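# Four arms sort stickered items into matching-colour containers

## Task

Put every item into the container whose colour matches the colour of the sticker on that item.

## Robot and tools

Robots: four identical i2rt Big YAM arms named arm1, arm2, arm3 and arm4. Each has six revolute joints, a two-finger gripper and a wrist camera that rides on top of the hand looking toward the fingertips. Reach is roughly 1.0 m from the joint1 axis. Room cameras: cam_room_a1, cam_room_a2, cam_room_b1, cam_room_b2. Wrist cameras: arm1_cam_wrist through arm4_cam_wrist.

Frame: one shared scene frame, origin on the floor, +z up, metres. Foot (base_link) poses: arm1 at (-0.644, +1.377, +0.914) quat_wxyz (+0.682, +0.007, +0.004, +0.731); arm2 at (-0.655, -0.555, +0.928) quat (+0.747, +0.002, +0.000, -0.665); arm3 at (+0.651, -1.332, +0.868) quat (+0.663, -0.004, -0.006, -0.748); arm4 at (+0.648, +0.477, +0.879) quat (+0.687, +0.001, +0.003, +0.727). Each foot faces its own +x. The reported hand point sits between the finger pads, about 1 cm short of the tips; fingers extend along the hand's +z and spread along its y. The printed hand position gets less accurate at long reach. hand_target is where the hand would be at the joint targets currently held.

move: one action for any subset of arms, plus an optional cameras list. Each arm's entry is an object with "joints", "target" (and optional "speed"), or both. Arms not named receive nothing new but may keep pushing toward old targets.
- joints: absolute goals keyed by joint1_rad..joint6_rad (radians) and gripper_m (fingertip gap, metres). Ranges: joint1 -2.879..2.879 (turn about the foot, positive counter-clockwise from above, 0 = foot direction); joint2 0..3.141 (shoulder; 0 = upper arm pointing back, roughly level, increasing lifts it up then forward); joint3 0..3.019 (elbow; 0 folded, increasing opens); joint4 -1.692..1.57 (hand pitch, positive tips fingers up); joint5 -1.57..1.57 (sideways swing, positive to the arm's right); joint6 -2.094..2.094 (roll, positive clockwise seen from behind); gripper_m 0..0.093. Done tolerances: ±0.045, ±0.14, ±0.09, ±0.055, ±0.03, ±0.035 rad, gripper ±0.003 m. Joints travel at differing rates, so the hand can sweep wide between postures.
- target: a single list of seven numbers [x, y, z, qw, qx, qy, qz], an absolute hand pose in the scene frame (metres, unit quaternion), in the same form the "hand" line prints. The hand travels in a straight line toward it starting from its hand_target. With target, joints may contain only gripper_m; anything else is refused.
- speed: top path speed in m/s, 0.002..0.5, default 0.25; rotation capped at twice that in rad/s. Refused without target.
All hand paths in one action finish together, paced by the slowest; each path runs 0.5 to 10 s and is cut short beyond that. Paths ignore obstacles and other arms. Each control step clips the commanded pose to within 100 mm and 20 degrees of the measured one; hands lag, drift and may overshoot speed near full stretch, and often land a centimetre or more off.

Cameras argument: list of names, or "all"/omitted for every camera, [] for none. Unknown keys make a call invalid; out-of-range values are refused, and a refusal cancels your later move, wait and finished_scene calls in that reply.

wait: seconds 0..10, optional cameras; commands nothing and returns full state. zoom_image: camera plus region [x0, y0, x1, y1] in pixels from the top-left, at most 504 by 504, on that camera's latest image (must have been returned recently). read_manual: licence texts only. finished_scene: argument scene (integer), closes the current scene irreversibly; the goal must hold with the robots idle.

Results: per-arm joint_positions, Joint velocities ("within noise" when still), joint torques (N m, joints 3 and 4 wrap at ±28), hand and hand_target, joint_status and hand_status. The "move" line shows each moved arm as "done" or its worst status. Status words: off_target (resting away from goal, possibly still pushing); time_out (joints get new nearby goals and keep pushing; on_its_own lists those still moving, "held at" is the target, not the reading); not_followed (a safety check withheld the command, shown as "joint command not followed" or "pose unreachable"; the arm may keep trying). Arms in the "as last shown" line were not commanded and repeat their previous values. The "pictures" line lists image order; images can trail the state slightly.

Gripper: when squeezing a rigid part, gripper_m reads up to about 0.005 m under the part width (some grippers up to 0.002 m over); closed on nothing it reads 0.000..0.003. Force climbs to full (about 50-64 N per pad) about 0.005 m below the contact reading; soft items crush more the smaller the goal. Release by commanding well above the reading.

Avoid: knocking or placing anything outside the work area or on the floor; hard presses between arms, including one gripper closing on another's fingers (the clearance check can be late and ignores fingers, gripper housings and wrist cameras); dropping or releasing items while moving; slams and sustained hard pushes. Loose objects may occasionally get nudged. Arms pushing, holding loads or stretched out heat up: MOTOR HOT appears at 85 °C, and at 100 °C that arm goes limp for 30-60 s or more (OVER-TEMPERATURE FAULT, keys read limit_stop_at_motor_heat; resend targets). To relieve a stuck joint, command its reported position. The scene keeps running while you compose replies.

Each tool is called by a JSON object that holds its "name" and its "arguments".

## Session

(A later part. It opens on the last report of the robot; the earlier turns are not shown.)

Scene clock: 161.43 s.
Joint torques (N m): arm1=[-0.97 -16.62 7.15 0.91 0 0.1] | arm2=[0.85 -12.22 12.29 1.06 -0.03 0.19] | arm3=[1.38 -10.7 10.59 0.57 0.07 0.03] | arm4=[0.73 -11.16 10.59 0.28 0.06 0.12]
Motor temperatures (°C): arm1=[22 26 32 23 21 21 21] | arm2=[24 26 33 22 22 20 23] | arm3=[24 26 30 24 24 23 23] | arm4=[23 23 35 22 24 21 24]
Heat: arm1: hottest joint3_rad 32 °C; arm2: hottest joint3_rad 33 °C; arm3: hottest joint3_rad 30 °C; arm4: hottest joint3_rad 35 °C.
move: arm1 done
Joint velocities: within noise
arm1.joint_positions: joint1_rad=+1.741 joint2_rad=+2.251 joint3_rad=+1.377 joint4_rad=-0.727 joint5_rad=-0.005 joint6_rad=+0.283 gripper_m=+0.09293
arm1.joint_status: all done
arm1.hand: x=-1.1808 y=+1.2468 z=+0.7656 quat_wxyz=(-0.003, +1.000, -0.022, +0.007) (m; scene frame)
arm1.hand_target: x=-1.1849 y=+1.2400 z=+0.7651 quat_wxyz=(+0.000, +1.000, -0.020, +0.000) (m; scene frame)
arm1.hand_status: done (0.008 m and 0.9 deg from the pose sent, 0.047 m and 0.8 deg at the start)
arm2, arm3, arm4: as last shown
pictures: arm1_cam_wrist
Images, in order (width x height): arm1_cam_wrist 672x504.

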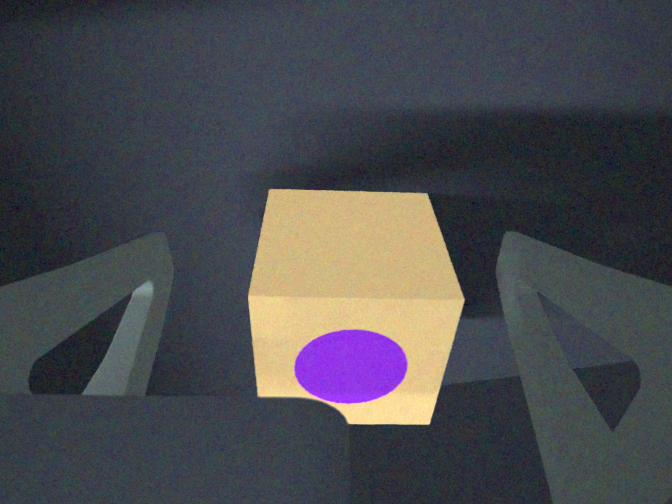

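{"name": "move", "arguments": {"arm1": {"target":[-1.155,1.244,0.765,0,0.9998,-0.02,-0.0],"speed":0.1}, "cameras": ["arm1_cam_wrist"]}}

{"name": "move", "arguments": {"arm1": {"target":[-1.155,1.244,0.748,0,0.9998,-0.02,-0.0],"speed":0.1}, "cameras": ["arm1_cam_wrist"]}}

{"name": "move", "arguments": {"arm1": {"joints":{"gripper_m":0.04}}, "cameras": ["arm1_cam_wrist"]}}

Scene clock: 198.90 s.
Joint torques (N m): arm1=[-0.79 -17.96 6.17 0.81 -0.03 0.12] | arm2=[0.79 -12.16 12.3 1.05 -0.04 0.19] | arm3=[1.38 -10.87 10.59 0.57 0.07 0.04] | arm4=[0.79 -11.46 10.52 0.25 0.06 0.13]
Motor temperatures (°C): arm1=[22 28 31 23 21 21 21] | arm2=[24 26 33 22 22 20 23] | arm3=[24 26 31 24 24 23 23] | arm4=[23 23 36 22 24 21 24]
Heat: arm1: hottest joint3_rad 31 °C; arm2: hottest joint3_rad 33 °C; arm3: hottest joint3_rad 31 °C; arm4: hottest joint3_rad 36 °C.
move: arm1 off_target
Joint velocities: within noise
arm1.joint_positions: joint1_rad=+1.747 joint2_rad=+2.232 joint3_rad=+1.272 joint4_rad=-0.668 joint5_rad=-0.005 joint6_rad=+0.288 gripper_m=+0.09293
arm1.joint_status: not commanded
arm1.hand: x=-1.1435 y=+1.2529 z=+0.7506 quat_wxyz=(-0.006, +1.000, -0.022, +0.021) (m; scene frame)
arm1.hand_target: x=-1.1548 y=+1.2441 z=+0.7651 quat_wxyz=(+0.000, +1.000, -0.020, +0.000) (m; scene frame)
arm1.hand_status: off_target (0.020 m and 2.5 deg from the pose sent, 0.026 m and 0.9 deg at the start)
arm2, arm3, arm4: as last shown
pictures: arm1_cam_wrist
Images, in order (width x height): arm1_cam_wrist 672x504.

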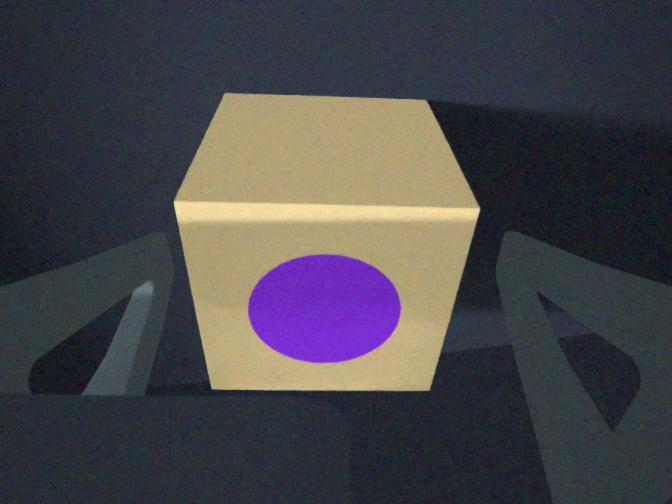

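Scene clock: 199.87 s.
Joint torques (N m): arm1=[-1.14 -15.62 6.64 0.91 -0.02 0.13] | arm2=[0.85 -12.1 12.3 1.07 -0.04 0.19] | arm3=[1.38 -10.87 10.54 0.59 0.08 0.03] | arm4=[0.73 -11.46 10.56 0.36 0.08 0.14]
Motor temperatures (°C): arm1=[22 28 31 23 21 21 21] | arm2=[24 26 33 22 22 20 23] | arm3=[24 26 31 24 24 23 23] | arm4=[23 23 36 22 24 21 24]
Heat: arm1: hottest joint3_rad 31 °C; arm2: hottest joint3_rad 33 °C; arm3: hottest joint3_rad 31 °C; arm4: hottest joint3_rad 36 °C.
move: arm1 done
Joint velocities: within noise
arm1.joint_positions: joint1_rad=+1.747 joint2_rad=+2.232 joint3_rad=+1.272 joint4_rad=-0.639 joint5_rad=-0.006 joint6_rad=+0.288 gripper_m=+0.09293
arm1.joint_status: not commanded
arm1.hand: x=-1.1506 y=+1.2511 z=+0.7504 quat_wxyz=(-0.002, +1.000, -0.022, +0.007) (m; scene frame)
arm1.hand_target: x=-1.1550 y=+1.2441 z=+0.7482 quat_wxyz=(+0.000, +1.000, -0.020, +0.000) (m; scene frame)
arm1.hand_status: done (0.009 m and 0.8 deg from the pose sent, 0.015 m and 2.5 deg at the start)
arm2, arm3, arm4: as last shown
pictures: arm1_cam_wrist
Images, in order (width x height): arm1_cam_wrist 672x504.

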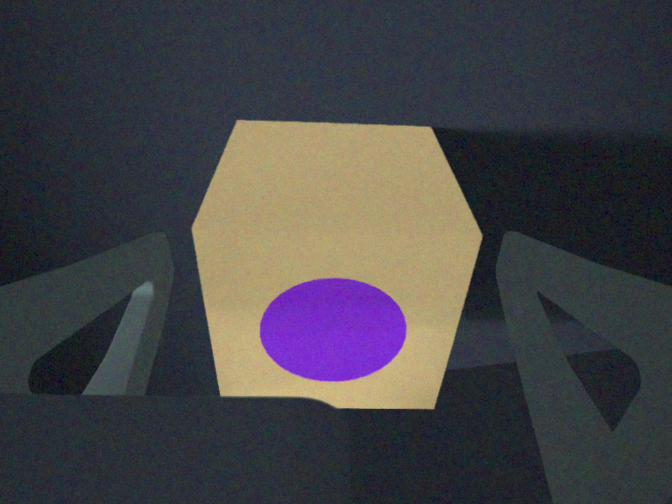

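Scene clock: 200.47 s.
Joint torques (N m): arm1=[-1.14 -15.44 6.87 0.9 0.01 0.1] | arm2=[0.67 -11.99 12.31 1.03 -0.03 0.19] | arm3=[1.44 -10.64 10.58 0.62 0.08 0.03] | arm4=[0.32 -10.64 10.56 0.36 0.07 0.16]
Motor temperatures (°C): arm1=[22 28 31 23 21 21 21] | arm2=[24 26 33 22 22 20 23] | arm3=[24 26 31 24 24 23 23] | arm4=[23 23 36 22 24 21 24]
Heat: arm1: hottest joint3_rad 31 °C; arm2: hottest joint3_rad 33 °C; arm3: hottest joint3_rad 31 °C; arm4: hottest joint3_rad 36 °C.
move: arm1 off_target
Joint velocities: within noise
arm1.joint_positions: joint1_rad=+1.747 joint2_rad=+2.232 joint3_rad=+1.272 joint4_rad=-0.638 joint5_rad=-0.006 joint6_rad=+0.289 gripper_m=+0.05281
arm1.joint_status: gripper_m off_target (ended at +0.05284, target +0.04000)
arm1.hand: x=-1.1507 y=+1.2508 z=+0.7504 quat_wxyz=(-0.002, +1.000, -0.022, +0.006) (m; scene frame)
arm1.hand_target: x=-1.1549 y=+1.2440 z=+0.7482 quat_wxyz=(+0.000, +1.000, -0.020, +0.000) (m; scene frame)
arm1.hand_status: not commanded
arm2, arm3, arm4: as last shown
pictures: arm1_cam_wrist
Images, in order (width x height): arm1_cam_wrist 672x504.

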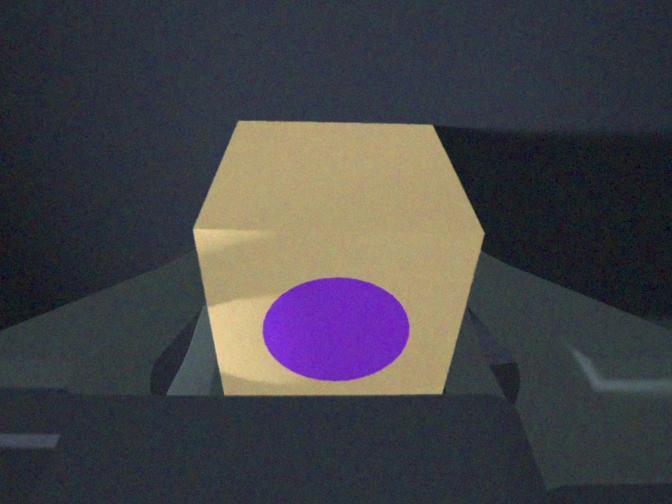

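{"name": "move", "arguments": {"arm1": {"target":[-1.10,1.25,0.95,0,0.9998,-0.02,-0.0],"speed":0.25}, "arm4": {"joints":{"joint1_rad":1.2,"joint2_rad":0.312,"joint3_rad":0.545,"joint4_rad":-0.232}}, "arm3": {"joints":{"joint1_rad":-1.8,"joint2_rad":0.312,"joint3_rad":0.545,"joint4_rad":-0.232}}, "arm2": {"joints":{"joint1_rad":1.8,"joint2_rad":0.312,"joint3_rad":0.545,"joint4_rad":-0.232}}}}

Scene clock: 217.13 s.
Joint torques (N m): arm1=[-1.08 -12.75 8.81 0.1 0.07 0.11] | arm2=[1.03 -0.62 11.9 3.44 0.09 0.19] | arm3=[0.67 0.56 10.06 2.5 -0.06 0] | arm4=[1.2 0.09 9.87 2.07 0.2 0.16]
Motor temperatures (°C): arm1=[22 28 30 23 21 21 22] | arm2=[24 26 33 22 22 20 23] | arm3=[24 25 31 24 24 23 23] | arm4=[23 23 37 22 24 21 24]
Heat: arm1: hottest joint3_rad 30 °C; arm2: hottest joint3_rad 33 °C; arm3: hottest joint3_rad 31 °C; arm4: hottest joint3_rad 37 °C.
move: arm1 done; arm2 done; arm3 done; arm4 done
Joint velocities: within noise
arm1.joint_positions: joint1_rad=+1.762 joint2_rad=+1.773 joint3_rad=+1.166 joint4_rad=-0.979 joint5_rad=-0.006 joint6_rad=+0.302 gripper_m=+0.05287
arm1.joint_status: not commanded
arm1.hand: x=-1.1018 y=+1.2549 z=+0.9453 quat_wxyz=(+0.000, +1.000, -0.021, +0.000) (m; scene frame)
arm1.hand_target: x=-1.1000 y=+1.2501 z=+0.9500 quat_wxyz=(+0.000, +1.000, -0.020, +0.000) (m; scene frame)
arm1.hand_status: done (0.007 m and 0.1 deg from the pose sent, 0.206 m and 0.8 deg at the start)
arm2.joint_positions: joint1_rad=+1.796 joint2_rad=+0.326 joint3_rad=+0.552 joint4_rad=-0.252 joint5_rad=-0.002 joint6_rad=-0.013 gripper_m=+0.09402
arm2.joint_status: all done
arm2.hand: x=-0.3702 y=-0.4551 z=+1.3241 quat_wxyz=(-0.689, +0.126, -0.704, -0.116) (m; scene frame)
arm2.hand_target: x=-0.3735 y=-0.4553 z=+1.3286 quat_wxyz=(-0.698, +0.121, -0.696, -0.123) (m; scene frame)
arm2.hand_status: not commanded
arm3.joint_positions: joint1_rad=-1.791 joint2_rad=+0.321 joint3_rad=+0.541 joint4_rad=-0.250 joint5_rad=+0.001 joint6_rad=-0.006 gripper_m=+0.09401
arm3.joint_status: all done
arm3.hand: x=+0.3657 y=-1.2245 z=+1.2565 quat_wxyz=(+0.116, -0.708, +0.125, +0.685) (m; scene frame)
arm3.hand_target: x=+0.3689 y=-1.2229 z=+1.2655 quat_wxyz=(+0.118, -0.697, +0.128, +0.695) (m; scene frame)
arm3.hand_status: not commanded
arm4.joint_positions: joint1_rad=+1.197 joint2_rad=+0.325 joint3_rad=+0.541 joint4_rad=-0.251 joint5_rad=-0.003 joint6_rad=-0.012 gripper_m=+0.09401
arm4.joint_status: all done
arm4.hand: x=+0.3612 y=+0.5735 z=+1.2690 quat_wxyz=(-0.111, +0.710, -0.110, -0.687) (m; scene frame)
arm4.hand_target: x=+0.3647 y=+0.5718 z=+1.2798 quat_wxyz=(-0.109, +0.697, -0.112, -0.700) (m; scene frame)
arm4.hand_status: not commanded
pictures: arm1_cam_wrist, arm2_cam_wrist, arm3_cam_wrist, arm4_cam_wrist, cam_room_a1, cam_room_a2, cam_room_b1, cam_room_b2
Images, in order (width x height): arm1_cam_wrist 672x504, arm2_cam_wrist 672x504, arm3_cam_wrist 672x504, arm4_cam_wrist 672x504, cam_room_a1 672x504, cam_room_a2 672x504, cam_room_b1 672x504, cam_room_b2 672x504.

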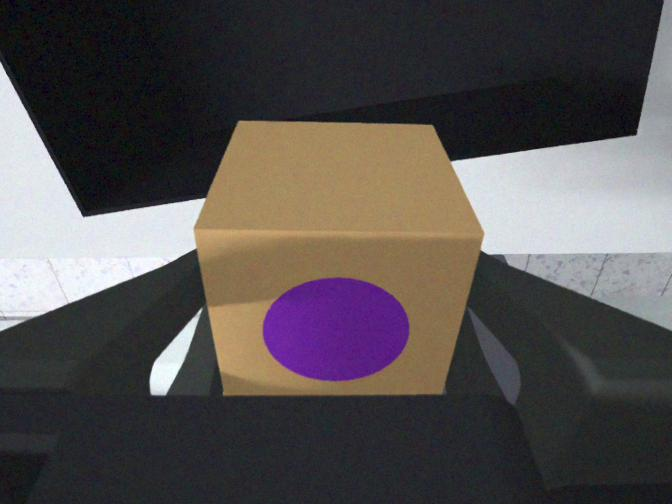

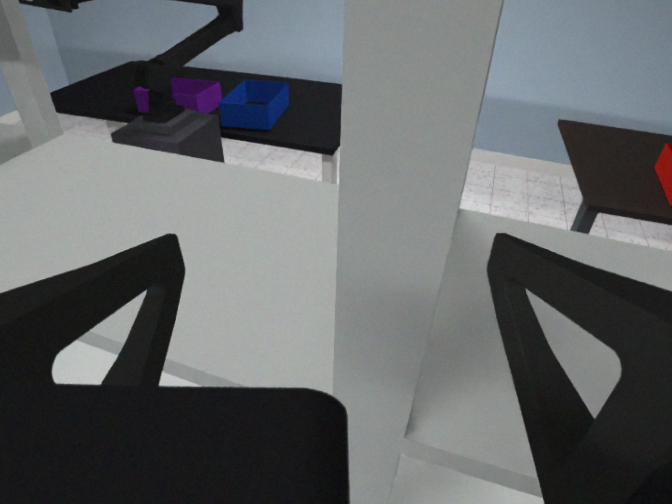

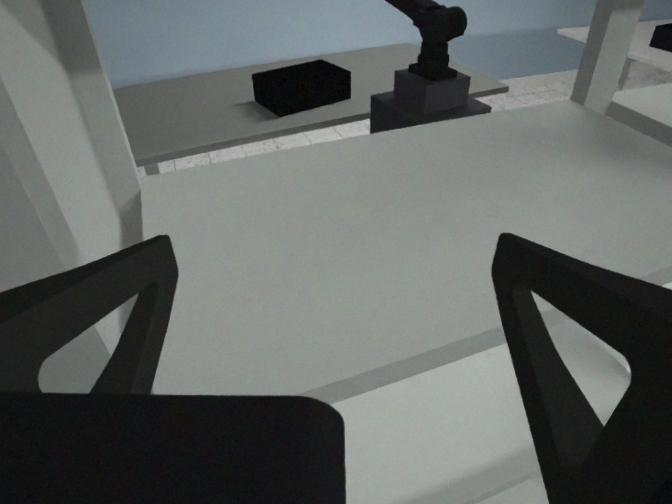

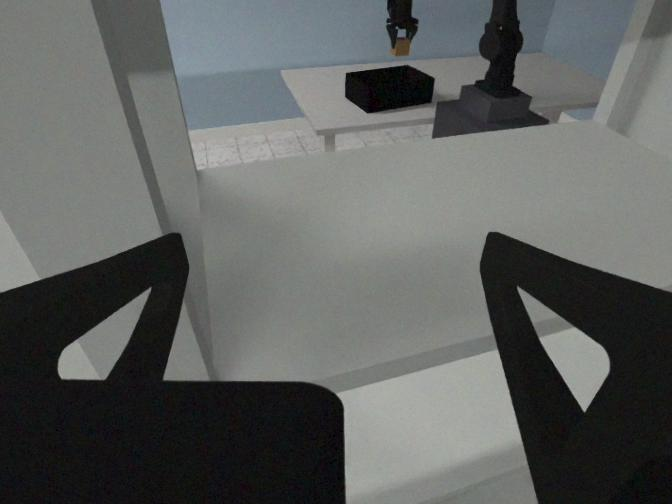

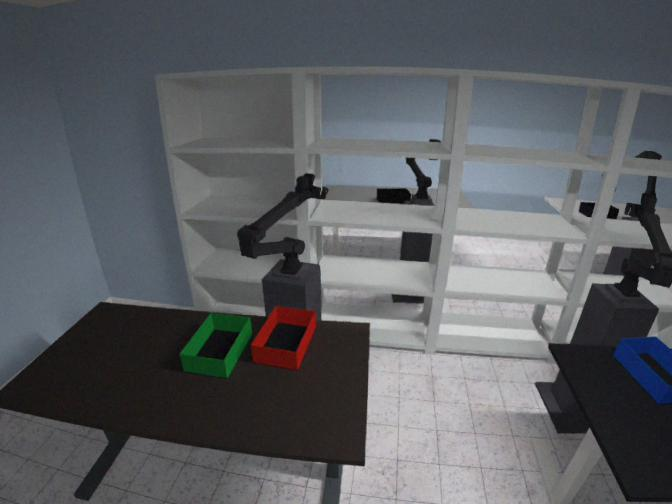

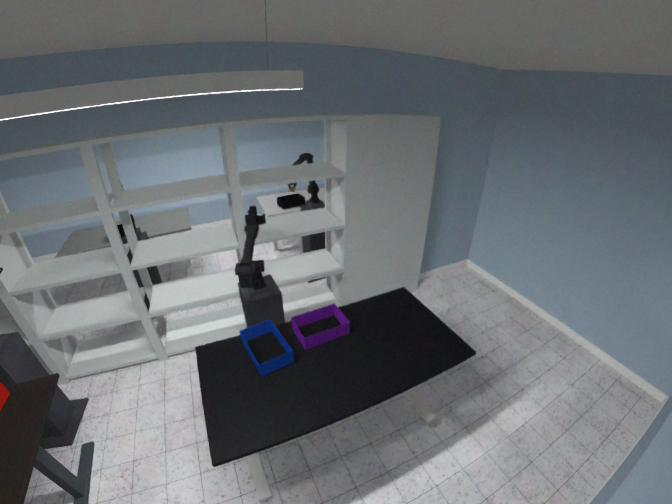

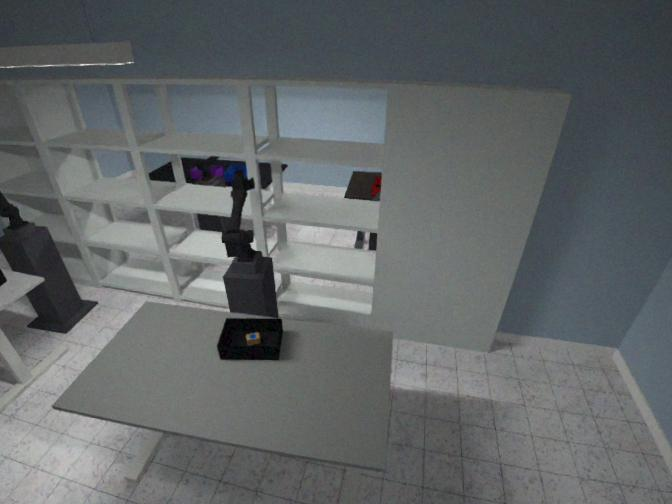

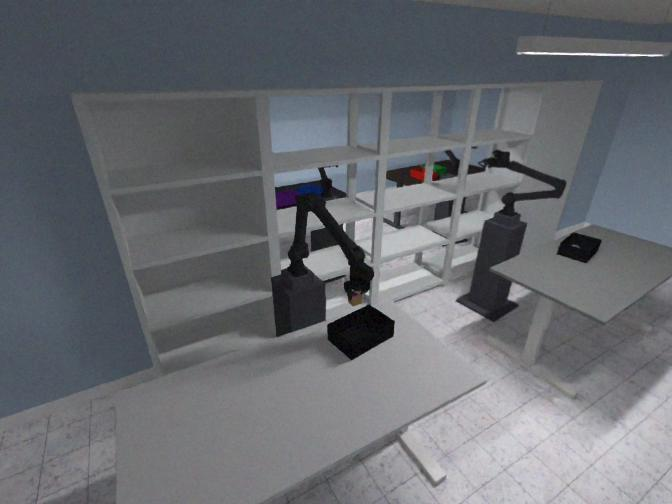

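{"name": "move", "arguments": {"arm1": {"joints":{"joint2_rad":0.84,"joint3_rad":0.86,"joint4_rad":-1.008,"joint6_rad":0,"joint5_rad":0}}, "cameras": []}}

{"name": "move", "arguments": {"arm1": {"joints":{"joint1_rad":-2.25}}, "arm4": {"joints":{"joint1_rad":0.9,"joint2_rad":0.84,"joint3_rad":0.86,"joint4_rad":-1.008}}, "cameras": ["arm1_cam_wrist","arm4_cam_wrist","cam_room_b2","cam_room_a2"]}}

Scene clock: 256.67 s.
Joint torques (N m): arm1=[-0.44 -1.2 12.4 1.07 0.09 -0.06] | arm2=[1.03 -0.79 11.93 3.44 0.08 0.19] | arm3=[0.56 0.79 10.07 2.51 -0.04 0] | arm4=[1.2 0.38 10.02 2.21 0.17 0.18]
Motor temperatures (°C): arm1=[22 26 31 23 21 21 22] | arm2=[24 25 34 23 22 20 23] | arm3=[24 25 29 24 24 23 23] | arm4=[23 22 35 22 24 21 24]
Heat: arm1: hottest joint3_rad 31 °C; arm2: hottest joint3_rad 34 °C; arm3: hottest joint3_rad 29 °C; arm4: hottest joint3_rad 35 °C.
move: arm1 done
Joint velocities: within noise
arm1.joint_positions: joint1_rad=+1.762 joint2_rad=+0.841 joint3_rad=+0.850 joint4_rad=-1.003 joint5_rad=-0.002 joint6_rad=+0.007 gripper_m=+0.05289
arm1.joint_status: all done
arm1.hand: x=-0.9646 y=+1.2905 z=+1.1745 quat_wxyz=(+0.037, +0.949, +0.121, -0.289) (m; scene frame)
arm1.hand_target: x=-0.9644 y=+1.2872 z=+1.1790 quat_wxyz=(+0.037, +0.947, +0.130, -0.292) (m; scene frame)
arm1.hand_status: not commanded
arm2, arm3, arm4: as last shown
arm2.hand_target: x=-0.3735 y=-0.4553 z=+1.3287 quat_wxyz=(-0.698, +0.121, -0.695, -0.123) (m; scene frame)
arm3.hand_target: x=+0.3689 y=-1.2229 z=+1.2654 quat_wxyz=(+0.118, -0.697, +0.128, +0.695) (m; scene frame)
arm4.hand: x=+0.3613 y=+0.5734 z=+1.2692 quat_wxyz=(-0.111, +0.710, -0.110, -0.687) (m; scene frame)
arm4.hand_target: x=+0.3647 y=+0.5718 z=+1.2799 quat_wxyz=(-0.109, +0.697, -0.112, -0.700) (m; scene frame)
pictures: none
No camera images: "cameras" was empty.

Scene clock: 259.33 s.
Joint torques (N m): arm1=[-2.55 -1.61 12.4 1.01 -0.04 -0.04] | arm2=[1.08 -0.67 11.9 3.41 0.08 0.19] | arm3=[0.56 0.73 10.07 2.52 -0.05 0.01] | arm4=[0.91 -5.07 11.63 0.58 0.14 0.14]
Motor temperatures (°C): arm1=[22 26 31 23 21 21 22] | arm2=[24 25 34 23 22 20 23] | arm3=[24 25 29 24 24 23 23] | arm4=[23 22 36 22 24 21 24]
Heat: arm1: hottest joint3_rad 31 °C; arm2: hottest joint3_rad 34 °C; arm3: hottest joint3_rad 29 °C; arm4: hottest joint3_rad 36 °C.
move: arm1 done; arm4 done
Joint velocities: within noise
arm1.joint_positions: joint1_rad=-2.245 joint2_rad=+0.844 joint3_rad=+0.850 joint4_rad=-1.003 joint5_rad=+0.002 joint6_rad=+0.005 gripper_m=+0.05288
arm1.joint_status: all done
arm1.hand: x=-0.3636 y=+1.1844 z=+1.1638 quat_wxyz=(-0.263, -0.288, -0.917, +0.086) (m; scene frame)
arm1.hand_target: x=-0.3639 y=+1.1832 z=+1.1694 quat_wxyz=(-0.266, -0.288, -0.916, +0.087) (m; scene frame)
arm1.hand_status: not commanded
arm2, arm3: as last shown
arm4.joint_positions: joint1_rad=+0.901 joint2_rad=+0.847 joint3_rad=+0.827 joint4_rad=-0.997 joint5_rad=-0.002 joint6_rad=-0.012 gripper_m=+0.09401
arm4.joint_status: all done
arm4.hand: x=+0.3766 y=+0.6700 z=+1.1225 quat_wxyz=(-0.081, +0.918, -0.285, -0.262) (m; scene frame)
arm4.hand_target: x=+0.3741 y=+0.6729 z=+1.1400 quat_wxyz=(-0.085, +0.912, -0.290, -0.276) (m; scene frame)
arm4.hand_status: not commanded
pictures: arm1_cam_wrist, arm4_cam_wrist, cam_room_a2, cam_room_b2
Images, in order (width x height): arm1_cam_wrist 672x504, arm4_cam_wrist 672x504, cam_room_a2 672x504, cam_room_b2 672x504.

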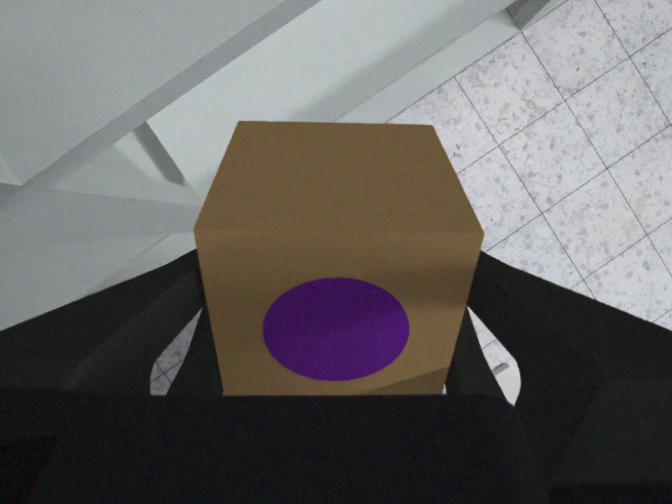

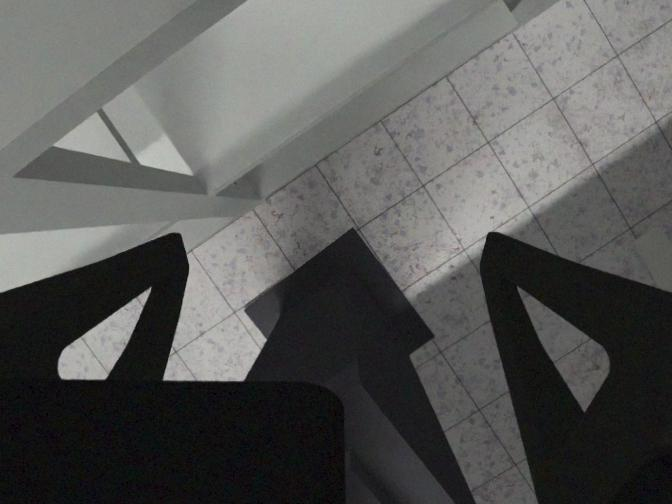

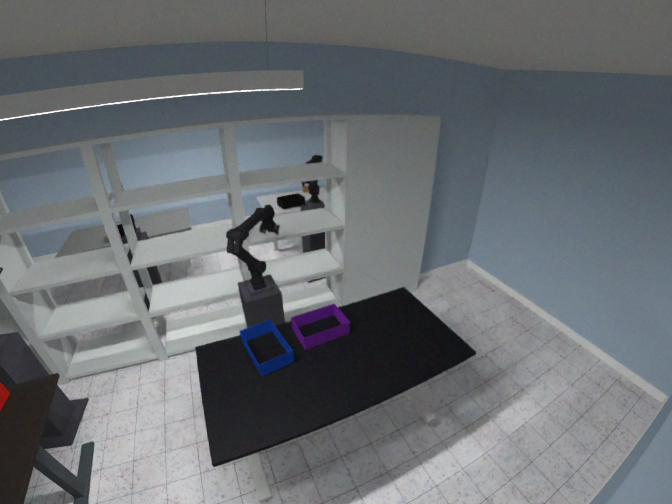

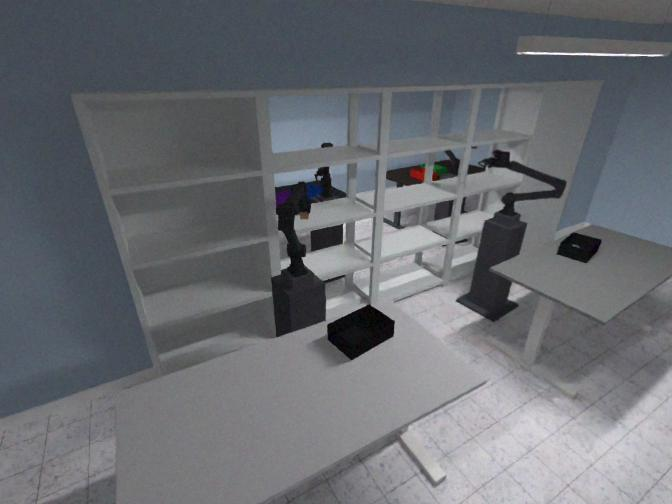

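{"name": "move", "arguments": {"arm1": {"target":[-0.085,0.985,1.12,0,0.301,0.954,0],"speed":0.25}, "cameras": ["arm1_cam_wrist","cam_room_b2","cam_room_a2"]}}

Scene clock: 267.80 s.
Joint torques (N m): arm1=[-2.02 -21.54 16.02 -0.05 -0.02 0] | arm2=[1.08 -0.67 11.89 3.43 0.08 0.19] | arm3=[0.56 0.73 10.03 2.54 -0.06 0.01] | arm4=[0.56 -4.66 11.55 0.49 0.13 0.15]
Motor temperatures (°C): arm1=[22 26 32 23 21 21 22] | arm2=[24 25 34 23 22 20 23] | arm3=[24 25 29 24 24 23 23] | arm4=[23 22 36 22 24 21 24]
Heat: arm1: hottest joint3_rad 32 °C; arm2: hottest joint3_rad 34 °C; arm3: hottest joint3_rad 29 °C; arm4: hottest joint3_rad 36 °C.
move: arm1 off_target
Joint velocities: within noise
arm1.joint_positions: joint1_rad=-2.245 joint2_rad=+2.185 joint3_rad=+2.266 joint4_rad=-1.684 joint5_rad=-0.005 joint6_rad=+0.004 gripper_m=+0.05288
arm1.joint_status: not commanded
arm1.hand: x=-0.0914 y=+0.9965 z=+1.0901 quat_wxyz=(+0.023, -0.300, -0.954, -0.006) (m; scene frame)
arm1.hand_target: x=-0.0866 y=+0.9861 z=+1.1196 quat_wxyz=(-0.006, -0.301, -0.954, +0.002) (m; scene frame)
arm1.hand_status: off_target (0.033 m and 2.7 deg from the pose sent, 0.345 m and 32.1 deg at the start; a joint's target at an end of its range on 20 of 66 steps)
arm2, arm3, arm4: as last shown
pictures: arm1_cam_wrist, cam_room_a2, cam_room_b2
Images, in order (width x height): arm1_cam_wrist 672x504, cam_room_a2 672x504, cam_room_b2 672x504.

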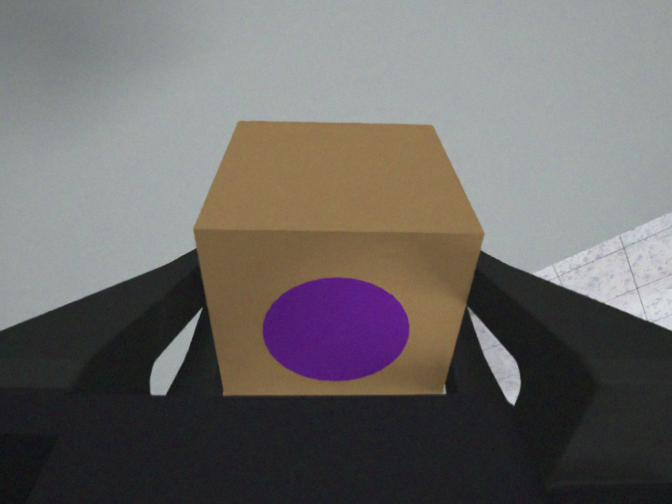

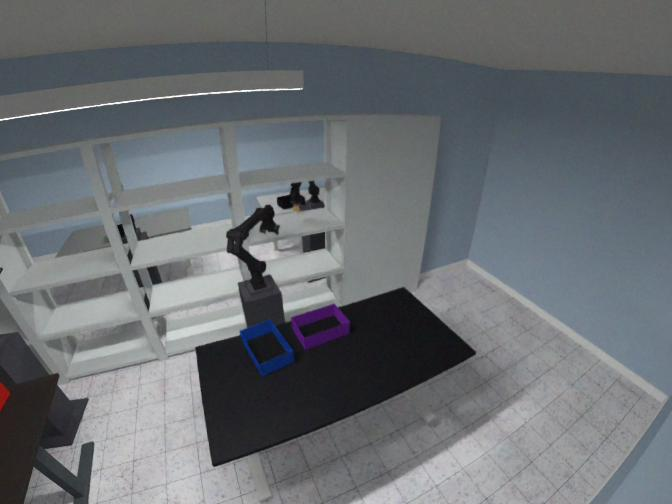

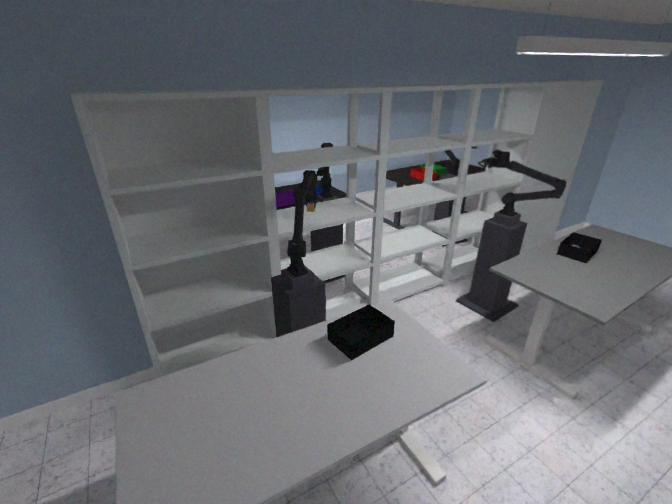

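{"name": "move", "arguments": {"arm1": {"target":[-0.085,0.98,1.095,0,0.301,0.954,0],"speed":0.1}, "cameras": ["arm1_cam_wrist"]}}

{"name": "move", "arguments": {"arm1": {"target":[-0.085,0.98,1.085,0,0.301,0.954,0],"speed":0.05}, "cameras": ["arm1_cam_wrist"]}}

{"name": "move", "arguments": {"arm1": {"target":[-0.085,0.98,1.075,0,0.301,0.954,0],"speed":0.05}, "cameras": ["arm1_cam_wrist"]}}

Scene clock: 273.17 s.
Joint torques (N m): arm1=[-2.55 -19.08 13.39 0.84 0 -0.01] | arm2=[1.08 -0.67 11.9 3.4 0.09 0.19] | arm3=[0.62 0.85 10.04 2.48 -0.06 0] | arm4=[0.44 -4.84 11.62 0.54 0.11 0.15]
Motor temperatures (°C): arm1=[22 27 33 23 21 21 22] | arm2=[24 25 34 23 22 20 23] | arm3=[24 25 29 24 24 23 23] | arm4=[23 22 36 22 24 21 24]
Heat: arm1: hottest joint3_rad 33 °C; arm2: hottest joint3_rad 34 °C; arm3: hottest joint3_rad 29 °C; arm4: hottest joint3_rad 36 °C.
move: arm1 off_target
Joint velocities: within noise
arm1.joint_positions: joint1_rad=-2.250 joint2_rad=+2.185 joint3_rad=+2.266 joint4_rad=-1.672 joint5_rad=-0.005 joint6_rad=-0.002 gripper_m=+0.05288
arm1.joint_status: not commanded
arm1.hand: x=-0.0907 y=+0.9921 z=+1.0900 quat_wxyz=(+0.017, -0.300, -0.954, -0.004) (m; scene frame)
arm1.hand_target: x=-0.0856 y=+0.9802 z=+1.0950 quat_wxyz=(+0.000, -0.301, -0.954, +0.000) (m; scene frame)
arm1.hand_status: off_target (0.014 m and 2.0 deg from the pose sent, 0.018 m and 2.7 deg at the start)
arm2, arm3, arm4: as last shown
pictures: arm1_cam_wrist
Images, in order (width x height): arm1_cam_wrist 672x504.

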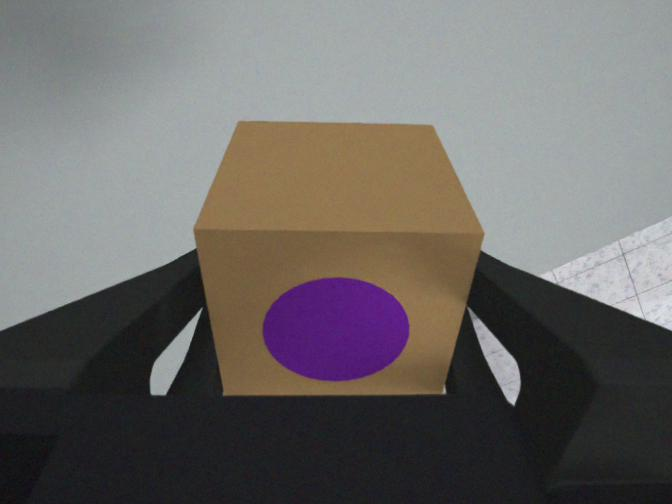

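Scene clock: 274.13 s.
Joint torques (N m): arm1=[-2.73 -19.96 10.76 0.84 -0.05 -0.05] | arm2=[1.14 -0.67 11.93 3.43 0.09 0.18] | arm3=[0.67 0.73 10.02 2.51 -0.05 0.01] | arm4=[0.73 -4.37 11.48 0.53 0.11 0.17]
Motor temperatures (°C): arm1=[22 27 33 23 21 21 22] | arm2=[24 25 34 23 22 20 23] | arm3=[24 25 29 24 24 23 23] | arm4=[23 22 36 22 24 21 24]
Heat: arm1: hottest joint3_rad 33 °C; arm2: hottest joint3_rad 34 °C; arm3: hottest joint3_rad 29 °C; arm4: hottest joint3_rad 36 °C.
move: arm1 done
Joint velocities: within noise
arm1.joint_positions: joint1_rad=-2.250 joint2_rad=+2.185 joint3_rad=+2.266 joint4_rad=-1.645 joint5_rad=-0.005 joint6_rad=-0.002 gripper_m=+0.05288
arm1.joint_status: not commanded
arm1.hand: x=-0.0853 y=+0.9883 z=+1.0899 quat_wxyz=(+0.004, -0.300, -0.954, +0.000) (m; scene frame)
arm1.hand_target: x=-0.0852 y=+0.9800 z=+1.0849 quat_wxyz=(+0.000, -0.301, -0.954, +0.000) (m; scene frame)
arm1.hand_status: done (0.010 m and 0.5 deg from the pose sent, 0.014 m and 2.0 deg at the start)
arm2, arm3, arm4: as last shown
pictures: arm1_cam_wrist
Images, in order (width x height): arm1_cam_wrist 672x504.

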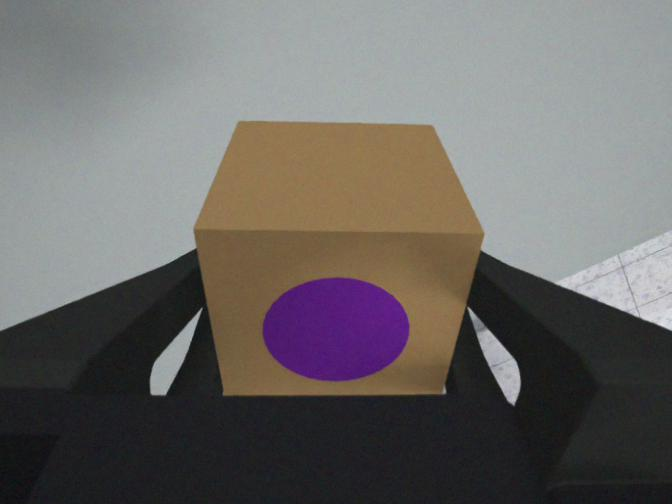

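Scene clock: 275.10 s.
Joint torques (N m): arm1=[-3.08 -19.31 10.8 0.84 -0.06 0] | arm2=[1.03 -0.62 11.92 3.43 0.08 0.18] | arm3=[0.67 0.56 10.03 2.48 -0.05 0] | arm4=[0.73 -4.78 11.51 0.39 0.15 0.15]
Motor temperatures (°C): arm1=[22 27 33 23 21 21 22] | arm2=[24 25 34 23 22 20 23] | arm3=[24 25 29 24 24 23 23] | arm4=[23 22 36 22 24 21 24]
Heat: arm1: hottest joint3_rad 33 °C; arm2: hottest joint3_rad 34 °C; arm3: hottest joint3_rad 29 °C; arm4: hottest joint3_rad 36 °C.
move: arm1 done
Joint velocities: within noise
arm1.joint_positions: joint1_rad=-2.250 joint2_rad=+2.185 joint3_rad=+2.238 joint4_rad=-1.617 joint5_rad=-0.005 joint6_rad=-0.002 gripper_m=+0.05288
arm1.joint_status: not commanded
arm1.hand: x=-0.0849 y=+0.9880 z=+1.0794 quat_wxyz=(+0.004, -0.300, -0.954, +0.000) (m; scene frame)
arm1.hand_target: x=-0.0851 y=+0.9800 z=+1.0750 quat_wxyz=(+0.000, -0.301, -0.954, +0.000) (m; scene frame)
arm1.hand_status: done (0.009 m and 0.5 deg from the pose sent, 0.017 m and 0.5 deg at the start)
arm2, arm3, arm4: as last shown
pictures: arm1_cam_wrist
Images, in order (width x height): arm1_cam_wrist 672x504.

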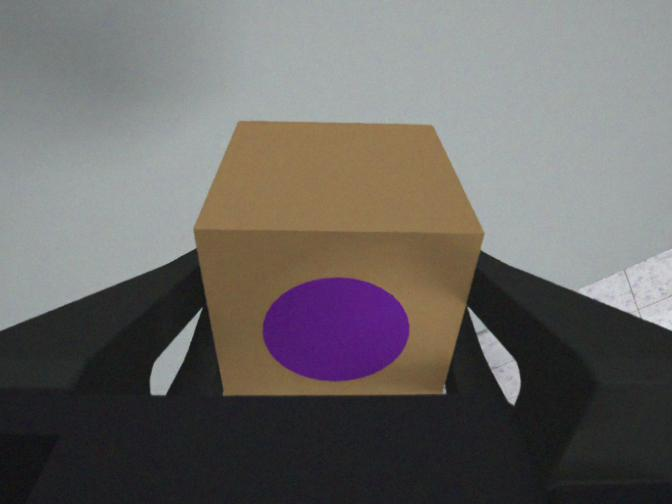

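{"name": "move", "arguments": {"arm1": {"target":[-0.085,0.98,1.062,0,0.301,0.954,0],"speed":0.05}, "cameras": ["arm1_cam_wrist"]}}

{"name": "move", "arguments": {"arm1": {"target":[-0.085,0.98,1.052,0,0.301,0.954,0],"speed":0.05}, "cameras": ["arm1_cam_wrist"]}}

{"name": "move", "arguments": {"arm1": {"target":[-0.085,0.98,1.042,0,0.301,0.954,0],"speed":0.05}, "cameras": ["arm1_cam_wrist"]}}

Scene clock: 280.27 s.
Joint torques (N m): arm1=[-2.61 -20.07 10.8 1.01 -0.05 -0.07] | arm2=[1.08 -0.67 11.92 3.41 0.08 0.2] | arm3=[0.62 0.62 10.02 2.5 -0.05 0] | arm4=[0.5 -4.95 11.69 0.54 0.12 0.16]
Motor temperatures (°C): arm1=[22 27 33 23 21 21 22] | arm2=[24 25 34 23 22 20 23] | arm3=[24 25 29 24 24 23 23] | arm4=[23 22 37 22 24 21 24]
Heat: arm1: hottest joint3_rad 33 °C; arm2: hottest joint3_rad 34 °C; arm3: hottest joint3_rad 29 °C; arm4: hottest joint3_rad 37 °C.
move: arm1 done
Joint velocities: within noise
arm1.joint_positions: joint1_rad=-2.250 joint2_rad=+2.185 joint3_rad=+2.203 joint4_rad=-1.583 joint5_rad=-0.005 joint6_rad=-0.002 gripper_m=+0.05288
arm1.joint_status: not commanded
arm1.hand: x=-0.0850 y=+0.9879 z=+1.0657 quat_wxyz=(+0.005, -0.300, -0.954, -0.001) (m; scene frame)
arm1.hand_target: x=-0.0852 y=+0.9800 z=+1.0620 quat_wxyz=(+0.000, -0.301, -0.954, +0.000) (m; scene frame)
arm1.hand_status: done (0.009 m and 0.6 deg from the pose sent, 0.019 m and 0.5 deg at the start)
arm2, arm3, arm4: as last shown
pictures: arm1_cam_wrist
Images, in order (width x height): arm1_cam_wrist 672x504.

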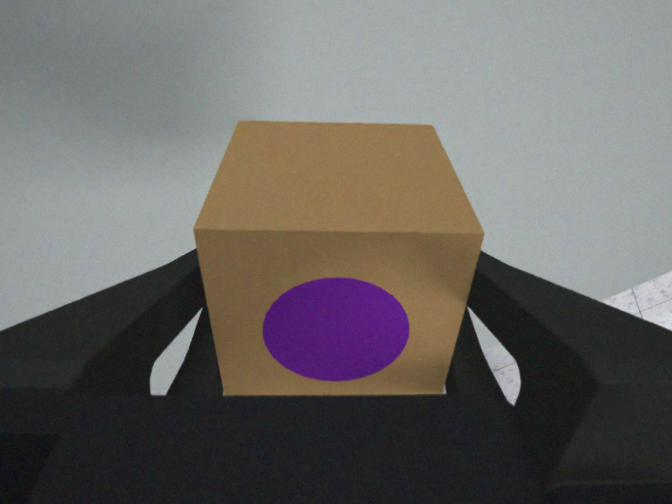

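Scene clock: 281.23 s.
Joint torques (N m): arm1=[-2.49 -19.78 10.77 1.13 -0.04 -0.01] | arm2=[1.03 -0.67 11.89 3.41 0.08 0.19] | arm3=[0.56 0.62 10.03 2.5 -0.05 0] | arm4=[0.97 -4.78 11.64 0.38 0.13 0.14]
Motor temperatures (°C): arm1=[22 28 33 23 21 21 22] | arm2=[24 25 34 23 22 20 23] | arm3=[24 25 29 24 24 23 23] | arm4=[23 22 37 22 24 21 24]
Heat: arm1: hottest joint3_rad 33 °C; arm2: hottest joint3_rad 34 °C; arm3: hottest joint3_rad 29 °C; arm4: hottest joint3_rad 37 °C.
move: arm1 done
Joint velocities: within noise
arm1.joint_positions: joint1_rad=-2.250 joint2_rad=+2.185 joint3_rad=+2.178 joint4_rad=-1.557 joint5_rad=-0.005 joint6_rad=-0.002 gripper_m=+0.05288
arm1.joint_status: not commanded
arm1.hand: x=-0.0849 y=+0.9878 z=+1.0562 quat_wxyz=(+0.004, -0.300, -0.954, -0.001) (m; scene frame)
arm1.hand_target: x=-0.0852 y=+0.9800 z=+1.0519 quat_wxyz=(+0.000, -0.301, -0.954, +0.000) (m; scene frame)
arm1.hand_status: done (0.009 m and 0.5 deg from the pose sent, 0.016 m and 0.6 deg at the start)
arm2.joint_positions: joint1_rad=+1.796 joint2_rad=+0.326 joint3_rad=+0.552 joint4_rad=-0.252 joint5_rad=-0.002 joint6_rad=-0.013 gripper_m=+0.09402
arm2.joint_status: not commanded
arm2.hand: x=-0.3702 y=-0.4551 z=+1.3241 quat_wxyz=(-0.689, +0.126, -0.704, -0.116) (m; scene frame)
arm2.hand_target: x=-0.3735 y=-0.4553 z=+1.3287 quat_wxyz=(-0.698, +0.121, -0.695, -0.123) (m; scene frame)
arm2.hand_status: not commanded
arm3.joint_positions: joint1_rad=-1.791 joint2_rad=+0.321 joint3_rad=+0.541 joint4_rad=-0.250 joint5_rad=+0.001 joint6_rad=-0.006 gripper_m=+0.09401
arm3.joint_status: not commanded
arm3.hand: x=+0.3657 y=-1.2245 z=+1.2565 quat_wxyz=(+0.116, -0.708, +0.125, +0.685) (m; scene frame)
arm3.hand_target: x=+0.3689 y=-1.2229 z=+1.2654 quat_wxyz=(+0.118, -0.697, +0.128, +0.695) (m; scene frame)
arm3.hand_status: not commanded
arm4: as last shown
pictures: arm1_cam_wrist
Images, in order (width x height): arm1_cam_wrist 672x504.

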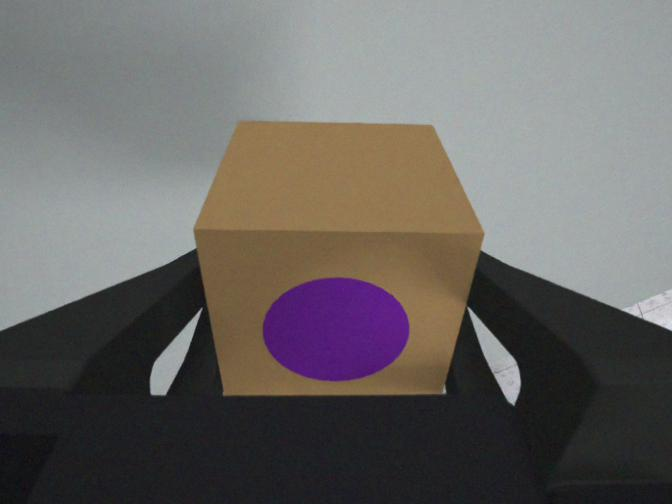

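Scene clock: 282.20 s.
Joint torques (N m): arm1=[-2.67 -19.08 10.63 0.81 -0.07 -0.05] | arm2=[1.08 -0.79 11.9 3.44 0.08 0.19] | arm3=[0.44 0.73 10.03 2.5 -0.06 0] | arm4=[0.67 -5.01 11.7 0.54 0.13 0.13]
Motor temperatures (°C): arm1=[22 28 33 23 21 21 22] | arm2=[24 25 34 23 22 20 23] | arm3=[24 25 29 24 24 23 23] | arm4=[23 22 37 22 24 21 24]
Heat: arm1: hottest joint3_rad 33 °C; arm2: hottest joint3_rad 34 °C; arm3: hottest joint3_rad 29 °C; arm4: hottest joint3_rad 37 °C.
move: arm1 done
Joint velocities: within noise
arm1.joint_positions: joint1_rad=-2.250 joint2_rad=+2.185 joint3_rad=+2.154 joint4_rad=-1.532 joint5_rad=-0.005 joint6_rad=-0.002 gripper_m=+0.05288
arm1.joint_status: not commanded
arm1.hand: x=-0.0849 y=+0.9877 z=+1.0472 quat_wxyz=(+0.003, -0.300, -0.954, +0.000) (m; scene frame)
arm1.hand_target: x=-0.0851 y=+0.9800 z=+1.0420 quat_wxyz=(+0.000, -0.301, -0.954, +0.000) (m; scene frame)
arm1.hand_status: done (0.009 m and 0.4 deg from the pose sent, 0.016 m and 0.5 deg at the start)
arm2, arm3, arm4: as last shown
pictures: arm1_cam_wrist
Images, in order (width x height): arm1_cam_wrist 672x504.

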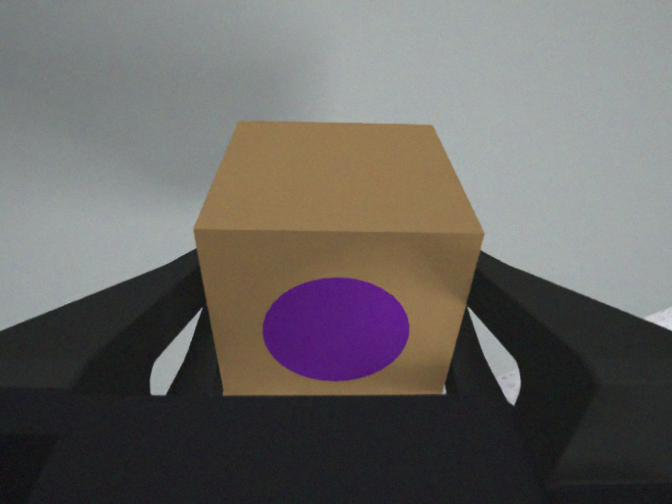

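{"name": "move", "arguments": {"arm1": {"target":[-0.085,0.98,1.030,0,0.301,0.954,0],"speed":0.05}, "cameras": []}}

{"name": "move", "arguments": {"arm1": {"target":[-0.085,0.98,1.018,0,0.301,0.954,0],"speed":0.05}, "cameras": ["arm1_cam_wrist"]}}

{"name": "zoom_image", "arguments": {"camera": "arm1_cam_wrist", "region": [100, 50, 600, 450]}}

Scene clock: 287.73 s.
Joint torques (N m): arm1=[-3.08 -19.43 10.54 0.94 -0.07 -0.03] | arm2=[1.03 -0.62 11.92 3.44 0.09 0.19] | arm3=[0.67 0.73 10.07 2.51 -0.05 0] | arm4=[1.03 -4.95 11.66 0.53 0.15 0.14]
Motor temperatures (°C): arm1=[22 28 33 23 21 21 22] | arm2=[24 25 34 23 22 20 23] | arm3=[24 25 29 24 24 23 23] | arm4=[23 22 37 22 24 21 24]
Heat: arm1: hottest joint3_rad 33 °C; arm2: hottest joint3_rad 34 °C; arm3: hottest joint3_rad 29 °C; arm4: hottest joint3_rad 37 °C.
move: arm1 done
Joint velocities: within noise
arm1.joint_positions: joint1_rad=-2.250 joint2_rad=+2.186 joint3_rad=+2.127 joint4_rad=-1.503 joint5_rad=-0.005 joint6_rad=-0.002 gripper_m=+0.05288
arm1.joint_status: not commanded
arm1.hand: x=-0.0849 y=+0.9876 z=+1.0368 quat_wxyz=(+0.002, -0.300, -0.954, +0.000) (m; scene frame)
arm1.hand_target: x=-0.0852 y=+0.9800 z=+1.0300 quat_wxyz=(+0.000, -0.301, -0.954, +0.000) (m; scene frame)
arm1.hand_status: done (0.010 m and 0.3 deg from the pose sent, 0.019 m and 0.4 deg at the start)
arm2, arm3: as last shown
arm4.joint_positions: joint1_rad=+0.901 joint2_rad=+0.847 joint3_rad=+0.827 joint4_rad=-0.997 joint5_rad=-0.002 joint6_rad=-0.012 gripper_m=+0.09401
arm4.joint_status: not commanded
arm4.hand: x=+0.3766 y=+0.6700 z=+1.1225 quat_wxyz=(-0.081, +0.918, -0.285, -0.262) (m; scene frame)
arm4.hand_target: x=+0.3741 y=+0.6729 z=+1.1400 quat_wxyz=(-0.085, +0.912, -0.290, -0.276) (m; scene frame)
arm4.hand_status: not commanded
pictures: none
No camera images: "cameras" was empty.

Scene clock: 288.70 s.
Joint torques (N m): arm1=[-2.55 -19.37 10.62 0.7 -0.05 -0.07] | arm2=[1.08 -0.67 11.92 3.45 0.09 0.19] | arm3=[0.67 0.62 10.06 2.5 -0.06 0.01] | arm4=[1.2 -5.48 11.56 0.53 0.12 0.15]
Motor temperatures (°C): arm1=[22 28 33 23 21 21 23] | arm2=[24 25 34 23 22 20 23] | arm3=[24 24 29 24 24 23 23] | arm4=[23 22 37 22 24 21 24]
Heat: arm1: hottest joint3_rad 33 °C; arm2: hottest joint3_rad 34 °C; arm3: hottest joint3_rad 29 °C; arm4: hottest joint3_rad 37 °C.
move: arm1 done
Joint velocities: within noise
arm1.joint_positions: joint1_rad=-2.250 joint2_rad=+2.190 joint3_rad=+2.103 joint4_rad=-1.474 joint5_rad=-0.005 joint6_rad=-0.002 gripper_m=+0.05288
arm1.joint_status: not commanded
arm1.hand: x=-0.0849 y=+0.9875 z=+1.0248 quat_wxyz=(+0.002, -0.300, -0.954, +0.000) (m; scene frame)
arm1.hand_target: x=-0.0852 y=+0.9800 z=+1.0181 quat_wxyz=(+0.000, -0.301, -0.954, +0.000) (m; scene frame)
arm1.hand_status: done (0.010 m and 0.3 deg from the pose sent, 0.020 m and 0.3 deg at the start)
arm2, arm3, arm4: as last shown
pictures: arm1_cam_wrist
Images, in order (width x height): arm1_cam_wrist 672x504.

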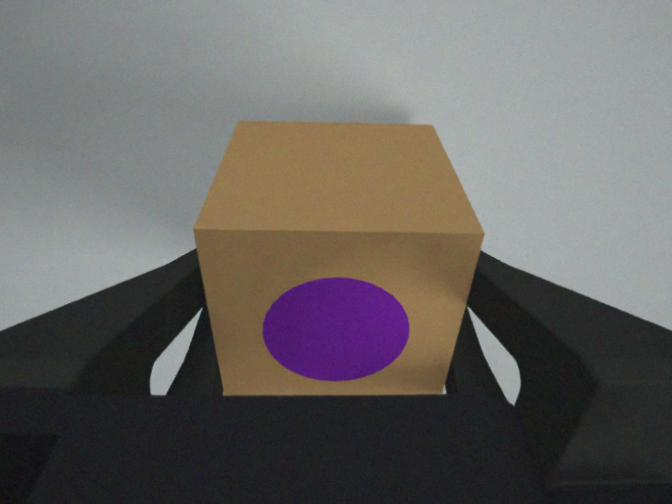

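Scaled by 1.008.

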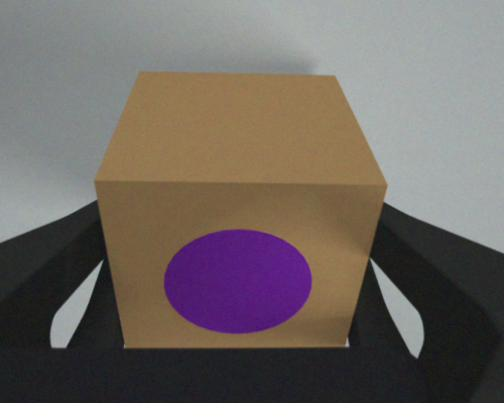

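{"name": "move", "arguments": {"arm1": {"target":[-0.085,0.98,1.008,0,0.301,0.954,0],"speed":0.05}, "cameras": ["arm1_cam_wrist"]}}

{"name": "move", "arguments": {"arm1": {"target":[-0.085,0.98,1.000,0,0.301,0.954,0],"speed":0.05}, "cameras": ["arm1_cam_wrist"]}}

Scene clock: 292.27 s.
Joint torques (N m): arm1=[-2.55 -19.08 9.94 1.37 -0.03 -0.03] | arm2=[1.03 -0.67 11.93 3.43 0.09 0.19] | arm3=[0.56 0.73 10.07 2.48 -0.05 0] | arm4=[0.85 -4.6 11.63 0.53 0.16 0.14]
Motor temperatures (°C): arm1=[22 28 33 23 21 21 23] | arm2=[24 25 34 23 22 20 23] | arm3=[24 24 29 24 24 23 23] | arm4=[23 22 37 22 24 21 24]
Heat: arm1: hottest joint3_rad 33 °C; arm2: hottest joint3_rad 34 °C; arm3: hottest joint3_rad 29 °C; arm4: hottest joint3_rad 37 °C.
move: arm1 off_target
Joint velocities: within noise
arm1.joint_positions: joint1_rad=-2.250 joint2_rad=+2.190 joint3_rad=+2.090 joint4_rad=-1.456 joint5_rad=-0.005 joint6_rad=-0.002 gripper_m=+0.05288
arm1.joint_status: not commanded
arm1.hand: x=-0.0842 y=+0.9870 z=+1.0199 quat_wxyz=(+0.000, -0.300, -0.954, +0.001) (m; scene frame)
arm1.hand_target: x=-0.0854 y=+0.9802 z=+1.0080 quat_wxyz=(+0.000, -0.301, -0.954, +0.000) (m; scene frame)
arm1.hand_status: off_target (0.014 m and 0.2 deg from the pose sent, 0.018 m and 0.3 deg at the start)
arm2, arm3, arm4: as last shown
pictures: arm1_cam_wrist
Images, in order (width x height): arm1_cam_wrist 672x504.

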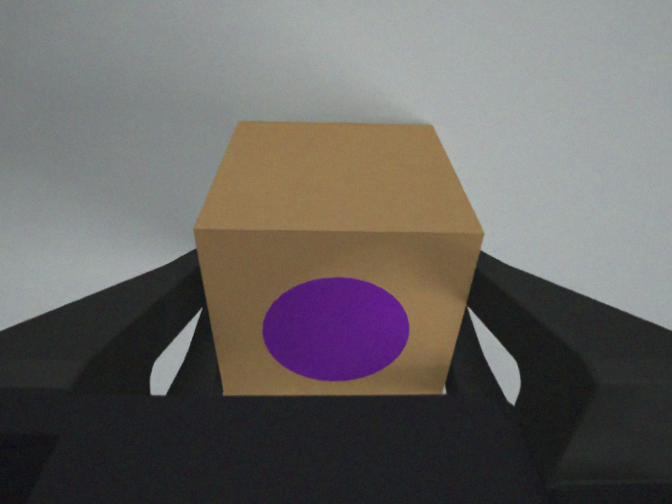

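Scene clock: 293.23 s.
Joint torques (N m): arm1=[-3.02 -19.14 8.73 1.81 -0.01 -0.02] | arm2=[1.2 -0.79 11.88 3.38 0.09 0.19] | arm3=[0.56 0.73 10.03 2.48 -0.05 0] | arm4=[0.44 -4.84 11.56 0.4 0.12 0.14]
Motor temperatures (°C): arm1=[22 28 33 23 21 21 23] | arm2=[24 25 34 23 22 20 23] | arm3=[24 24 29 24 24 23 23] | arm4=[23 22 37 22 24 21 24]
Heat: arm1: hottest joint3_rad 33 °C; arm2: hottest joint3_rad 34 °C; arm3: hottest joint3_rad 29 °C; arm4: hottest joint3_rad 37 °C.
move: arm1 off_target
Joint velocities: within noise
arm1.joint_positions: joint1_rad=-2.250 joint2_rad=+2.190 joint3_rad=+2.087 joint4_rad=-1.452 joint5_rad=-0.005 joint6_rad=-0.002 gripper_m=+0.05288
arm1.joint_status: not commanded
arm1.hand: x=-0.0841 y=+0.9869 z=+1.0188 quat_wxyz=(-0.001, -0.300, -0.954, +0.001) (m; scene frame)
arm1.hand_target: x=-0.0855 y=+0.9803 z=+1.0002 quat_wxyz=(+0.000, -0.301, -0.954, +0.000) (m; scene frame)
arm1.hand_status: off_target (0.020 m and 0.2 deg from the pose sent, 0.021 m and 0.2 deg at the start)
arm2, arm3, arm4: as last shown
pictures: arm1_cam_wrist
Images, in order (width x height): arm1_cam_wrist 672x504.

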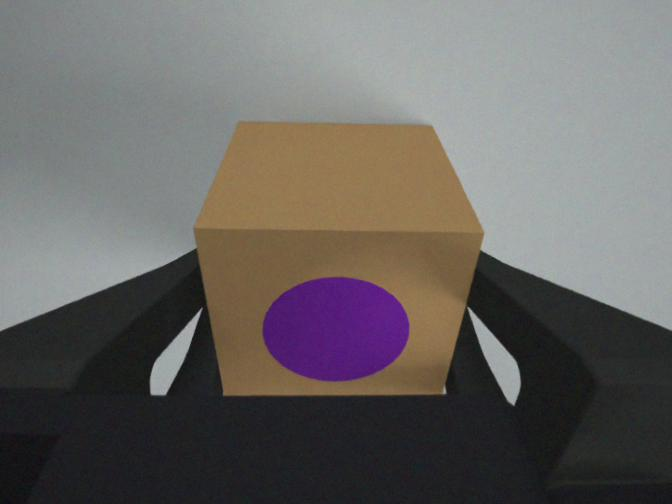

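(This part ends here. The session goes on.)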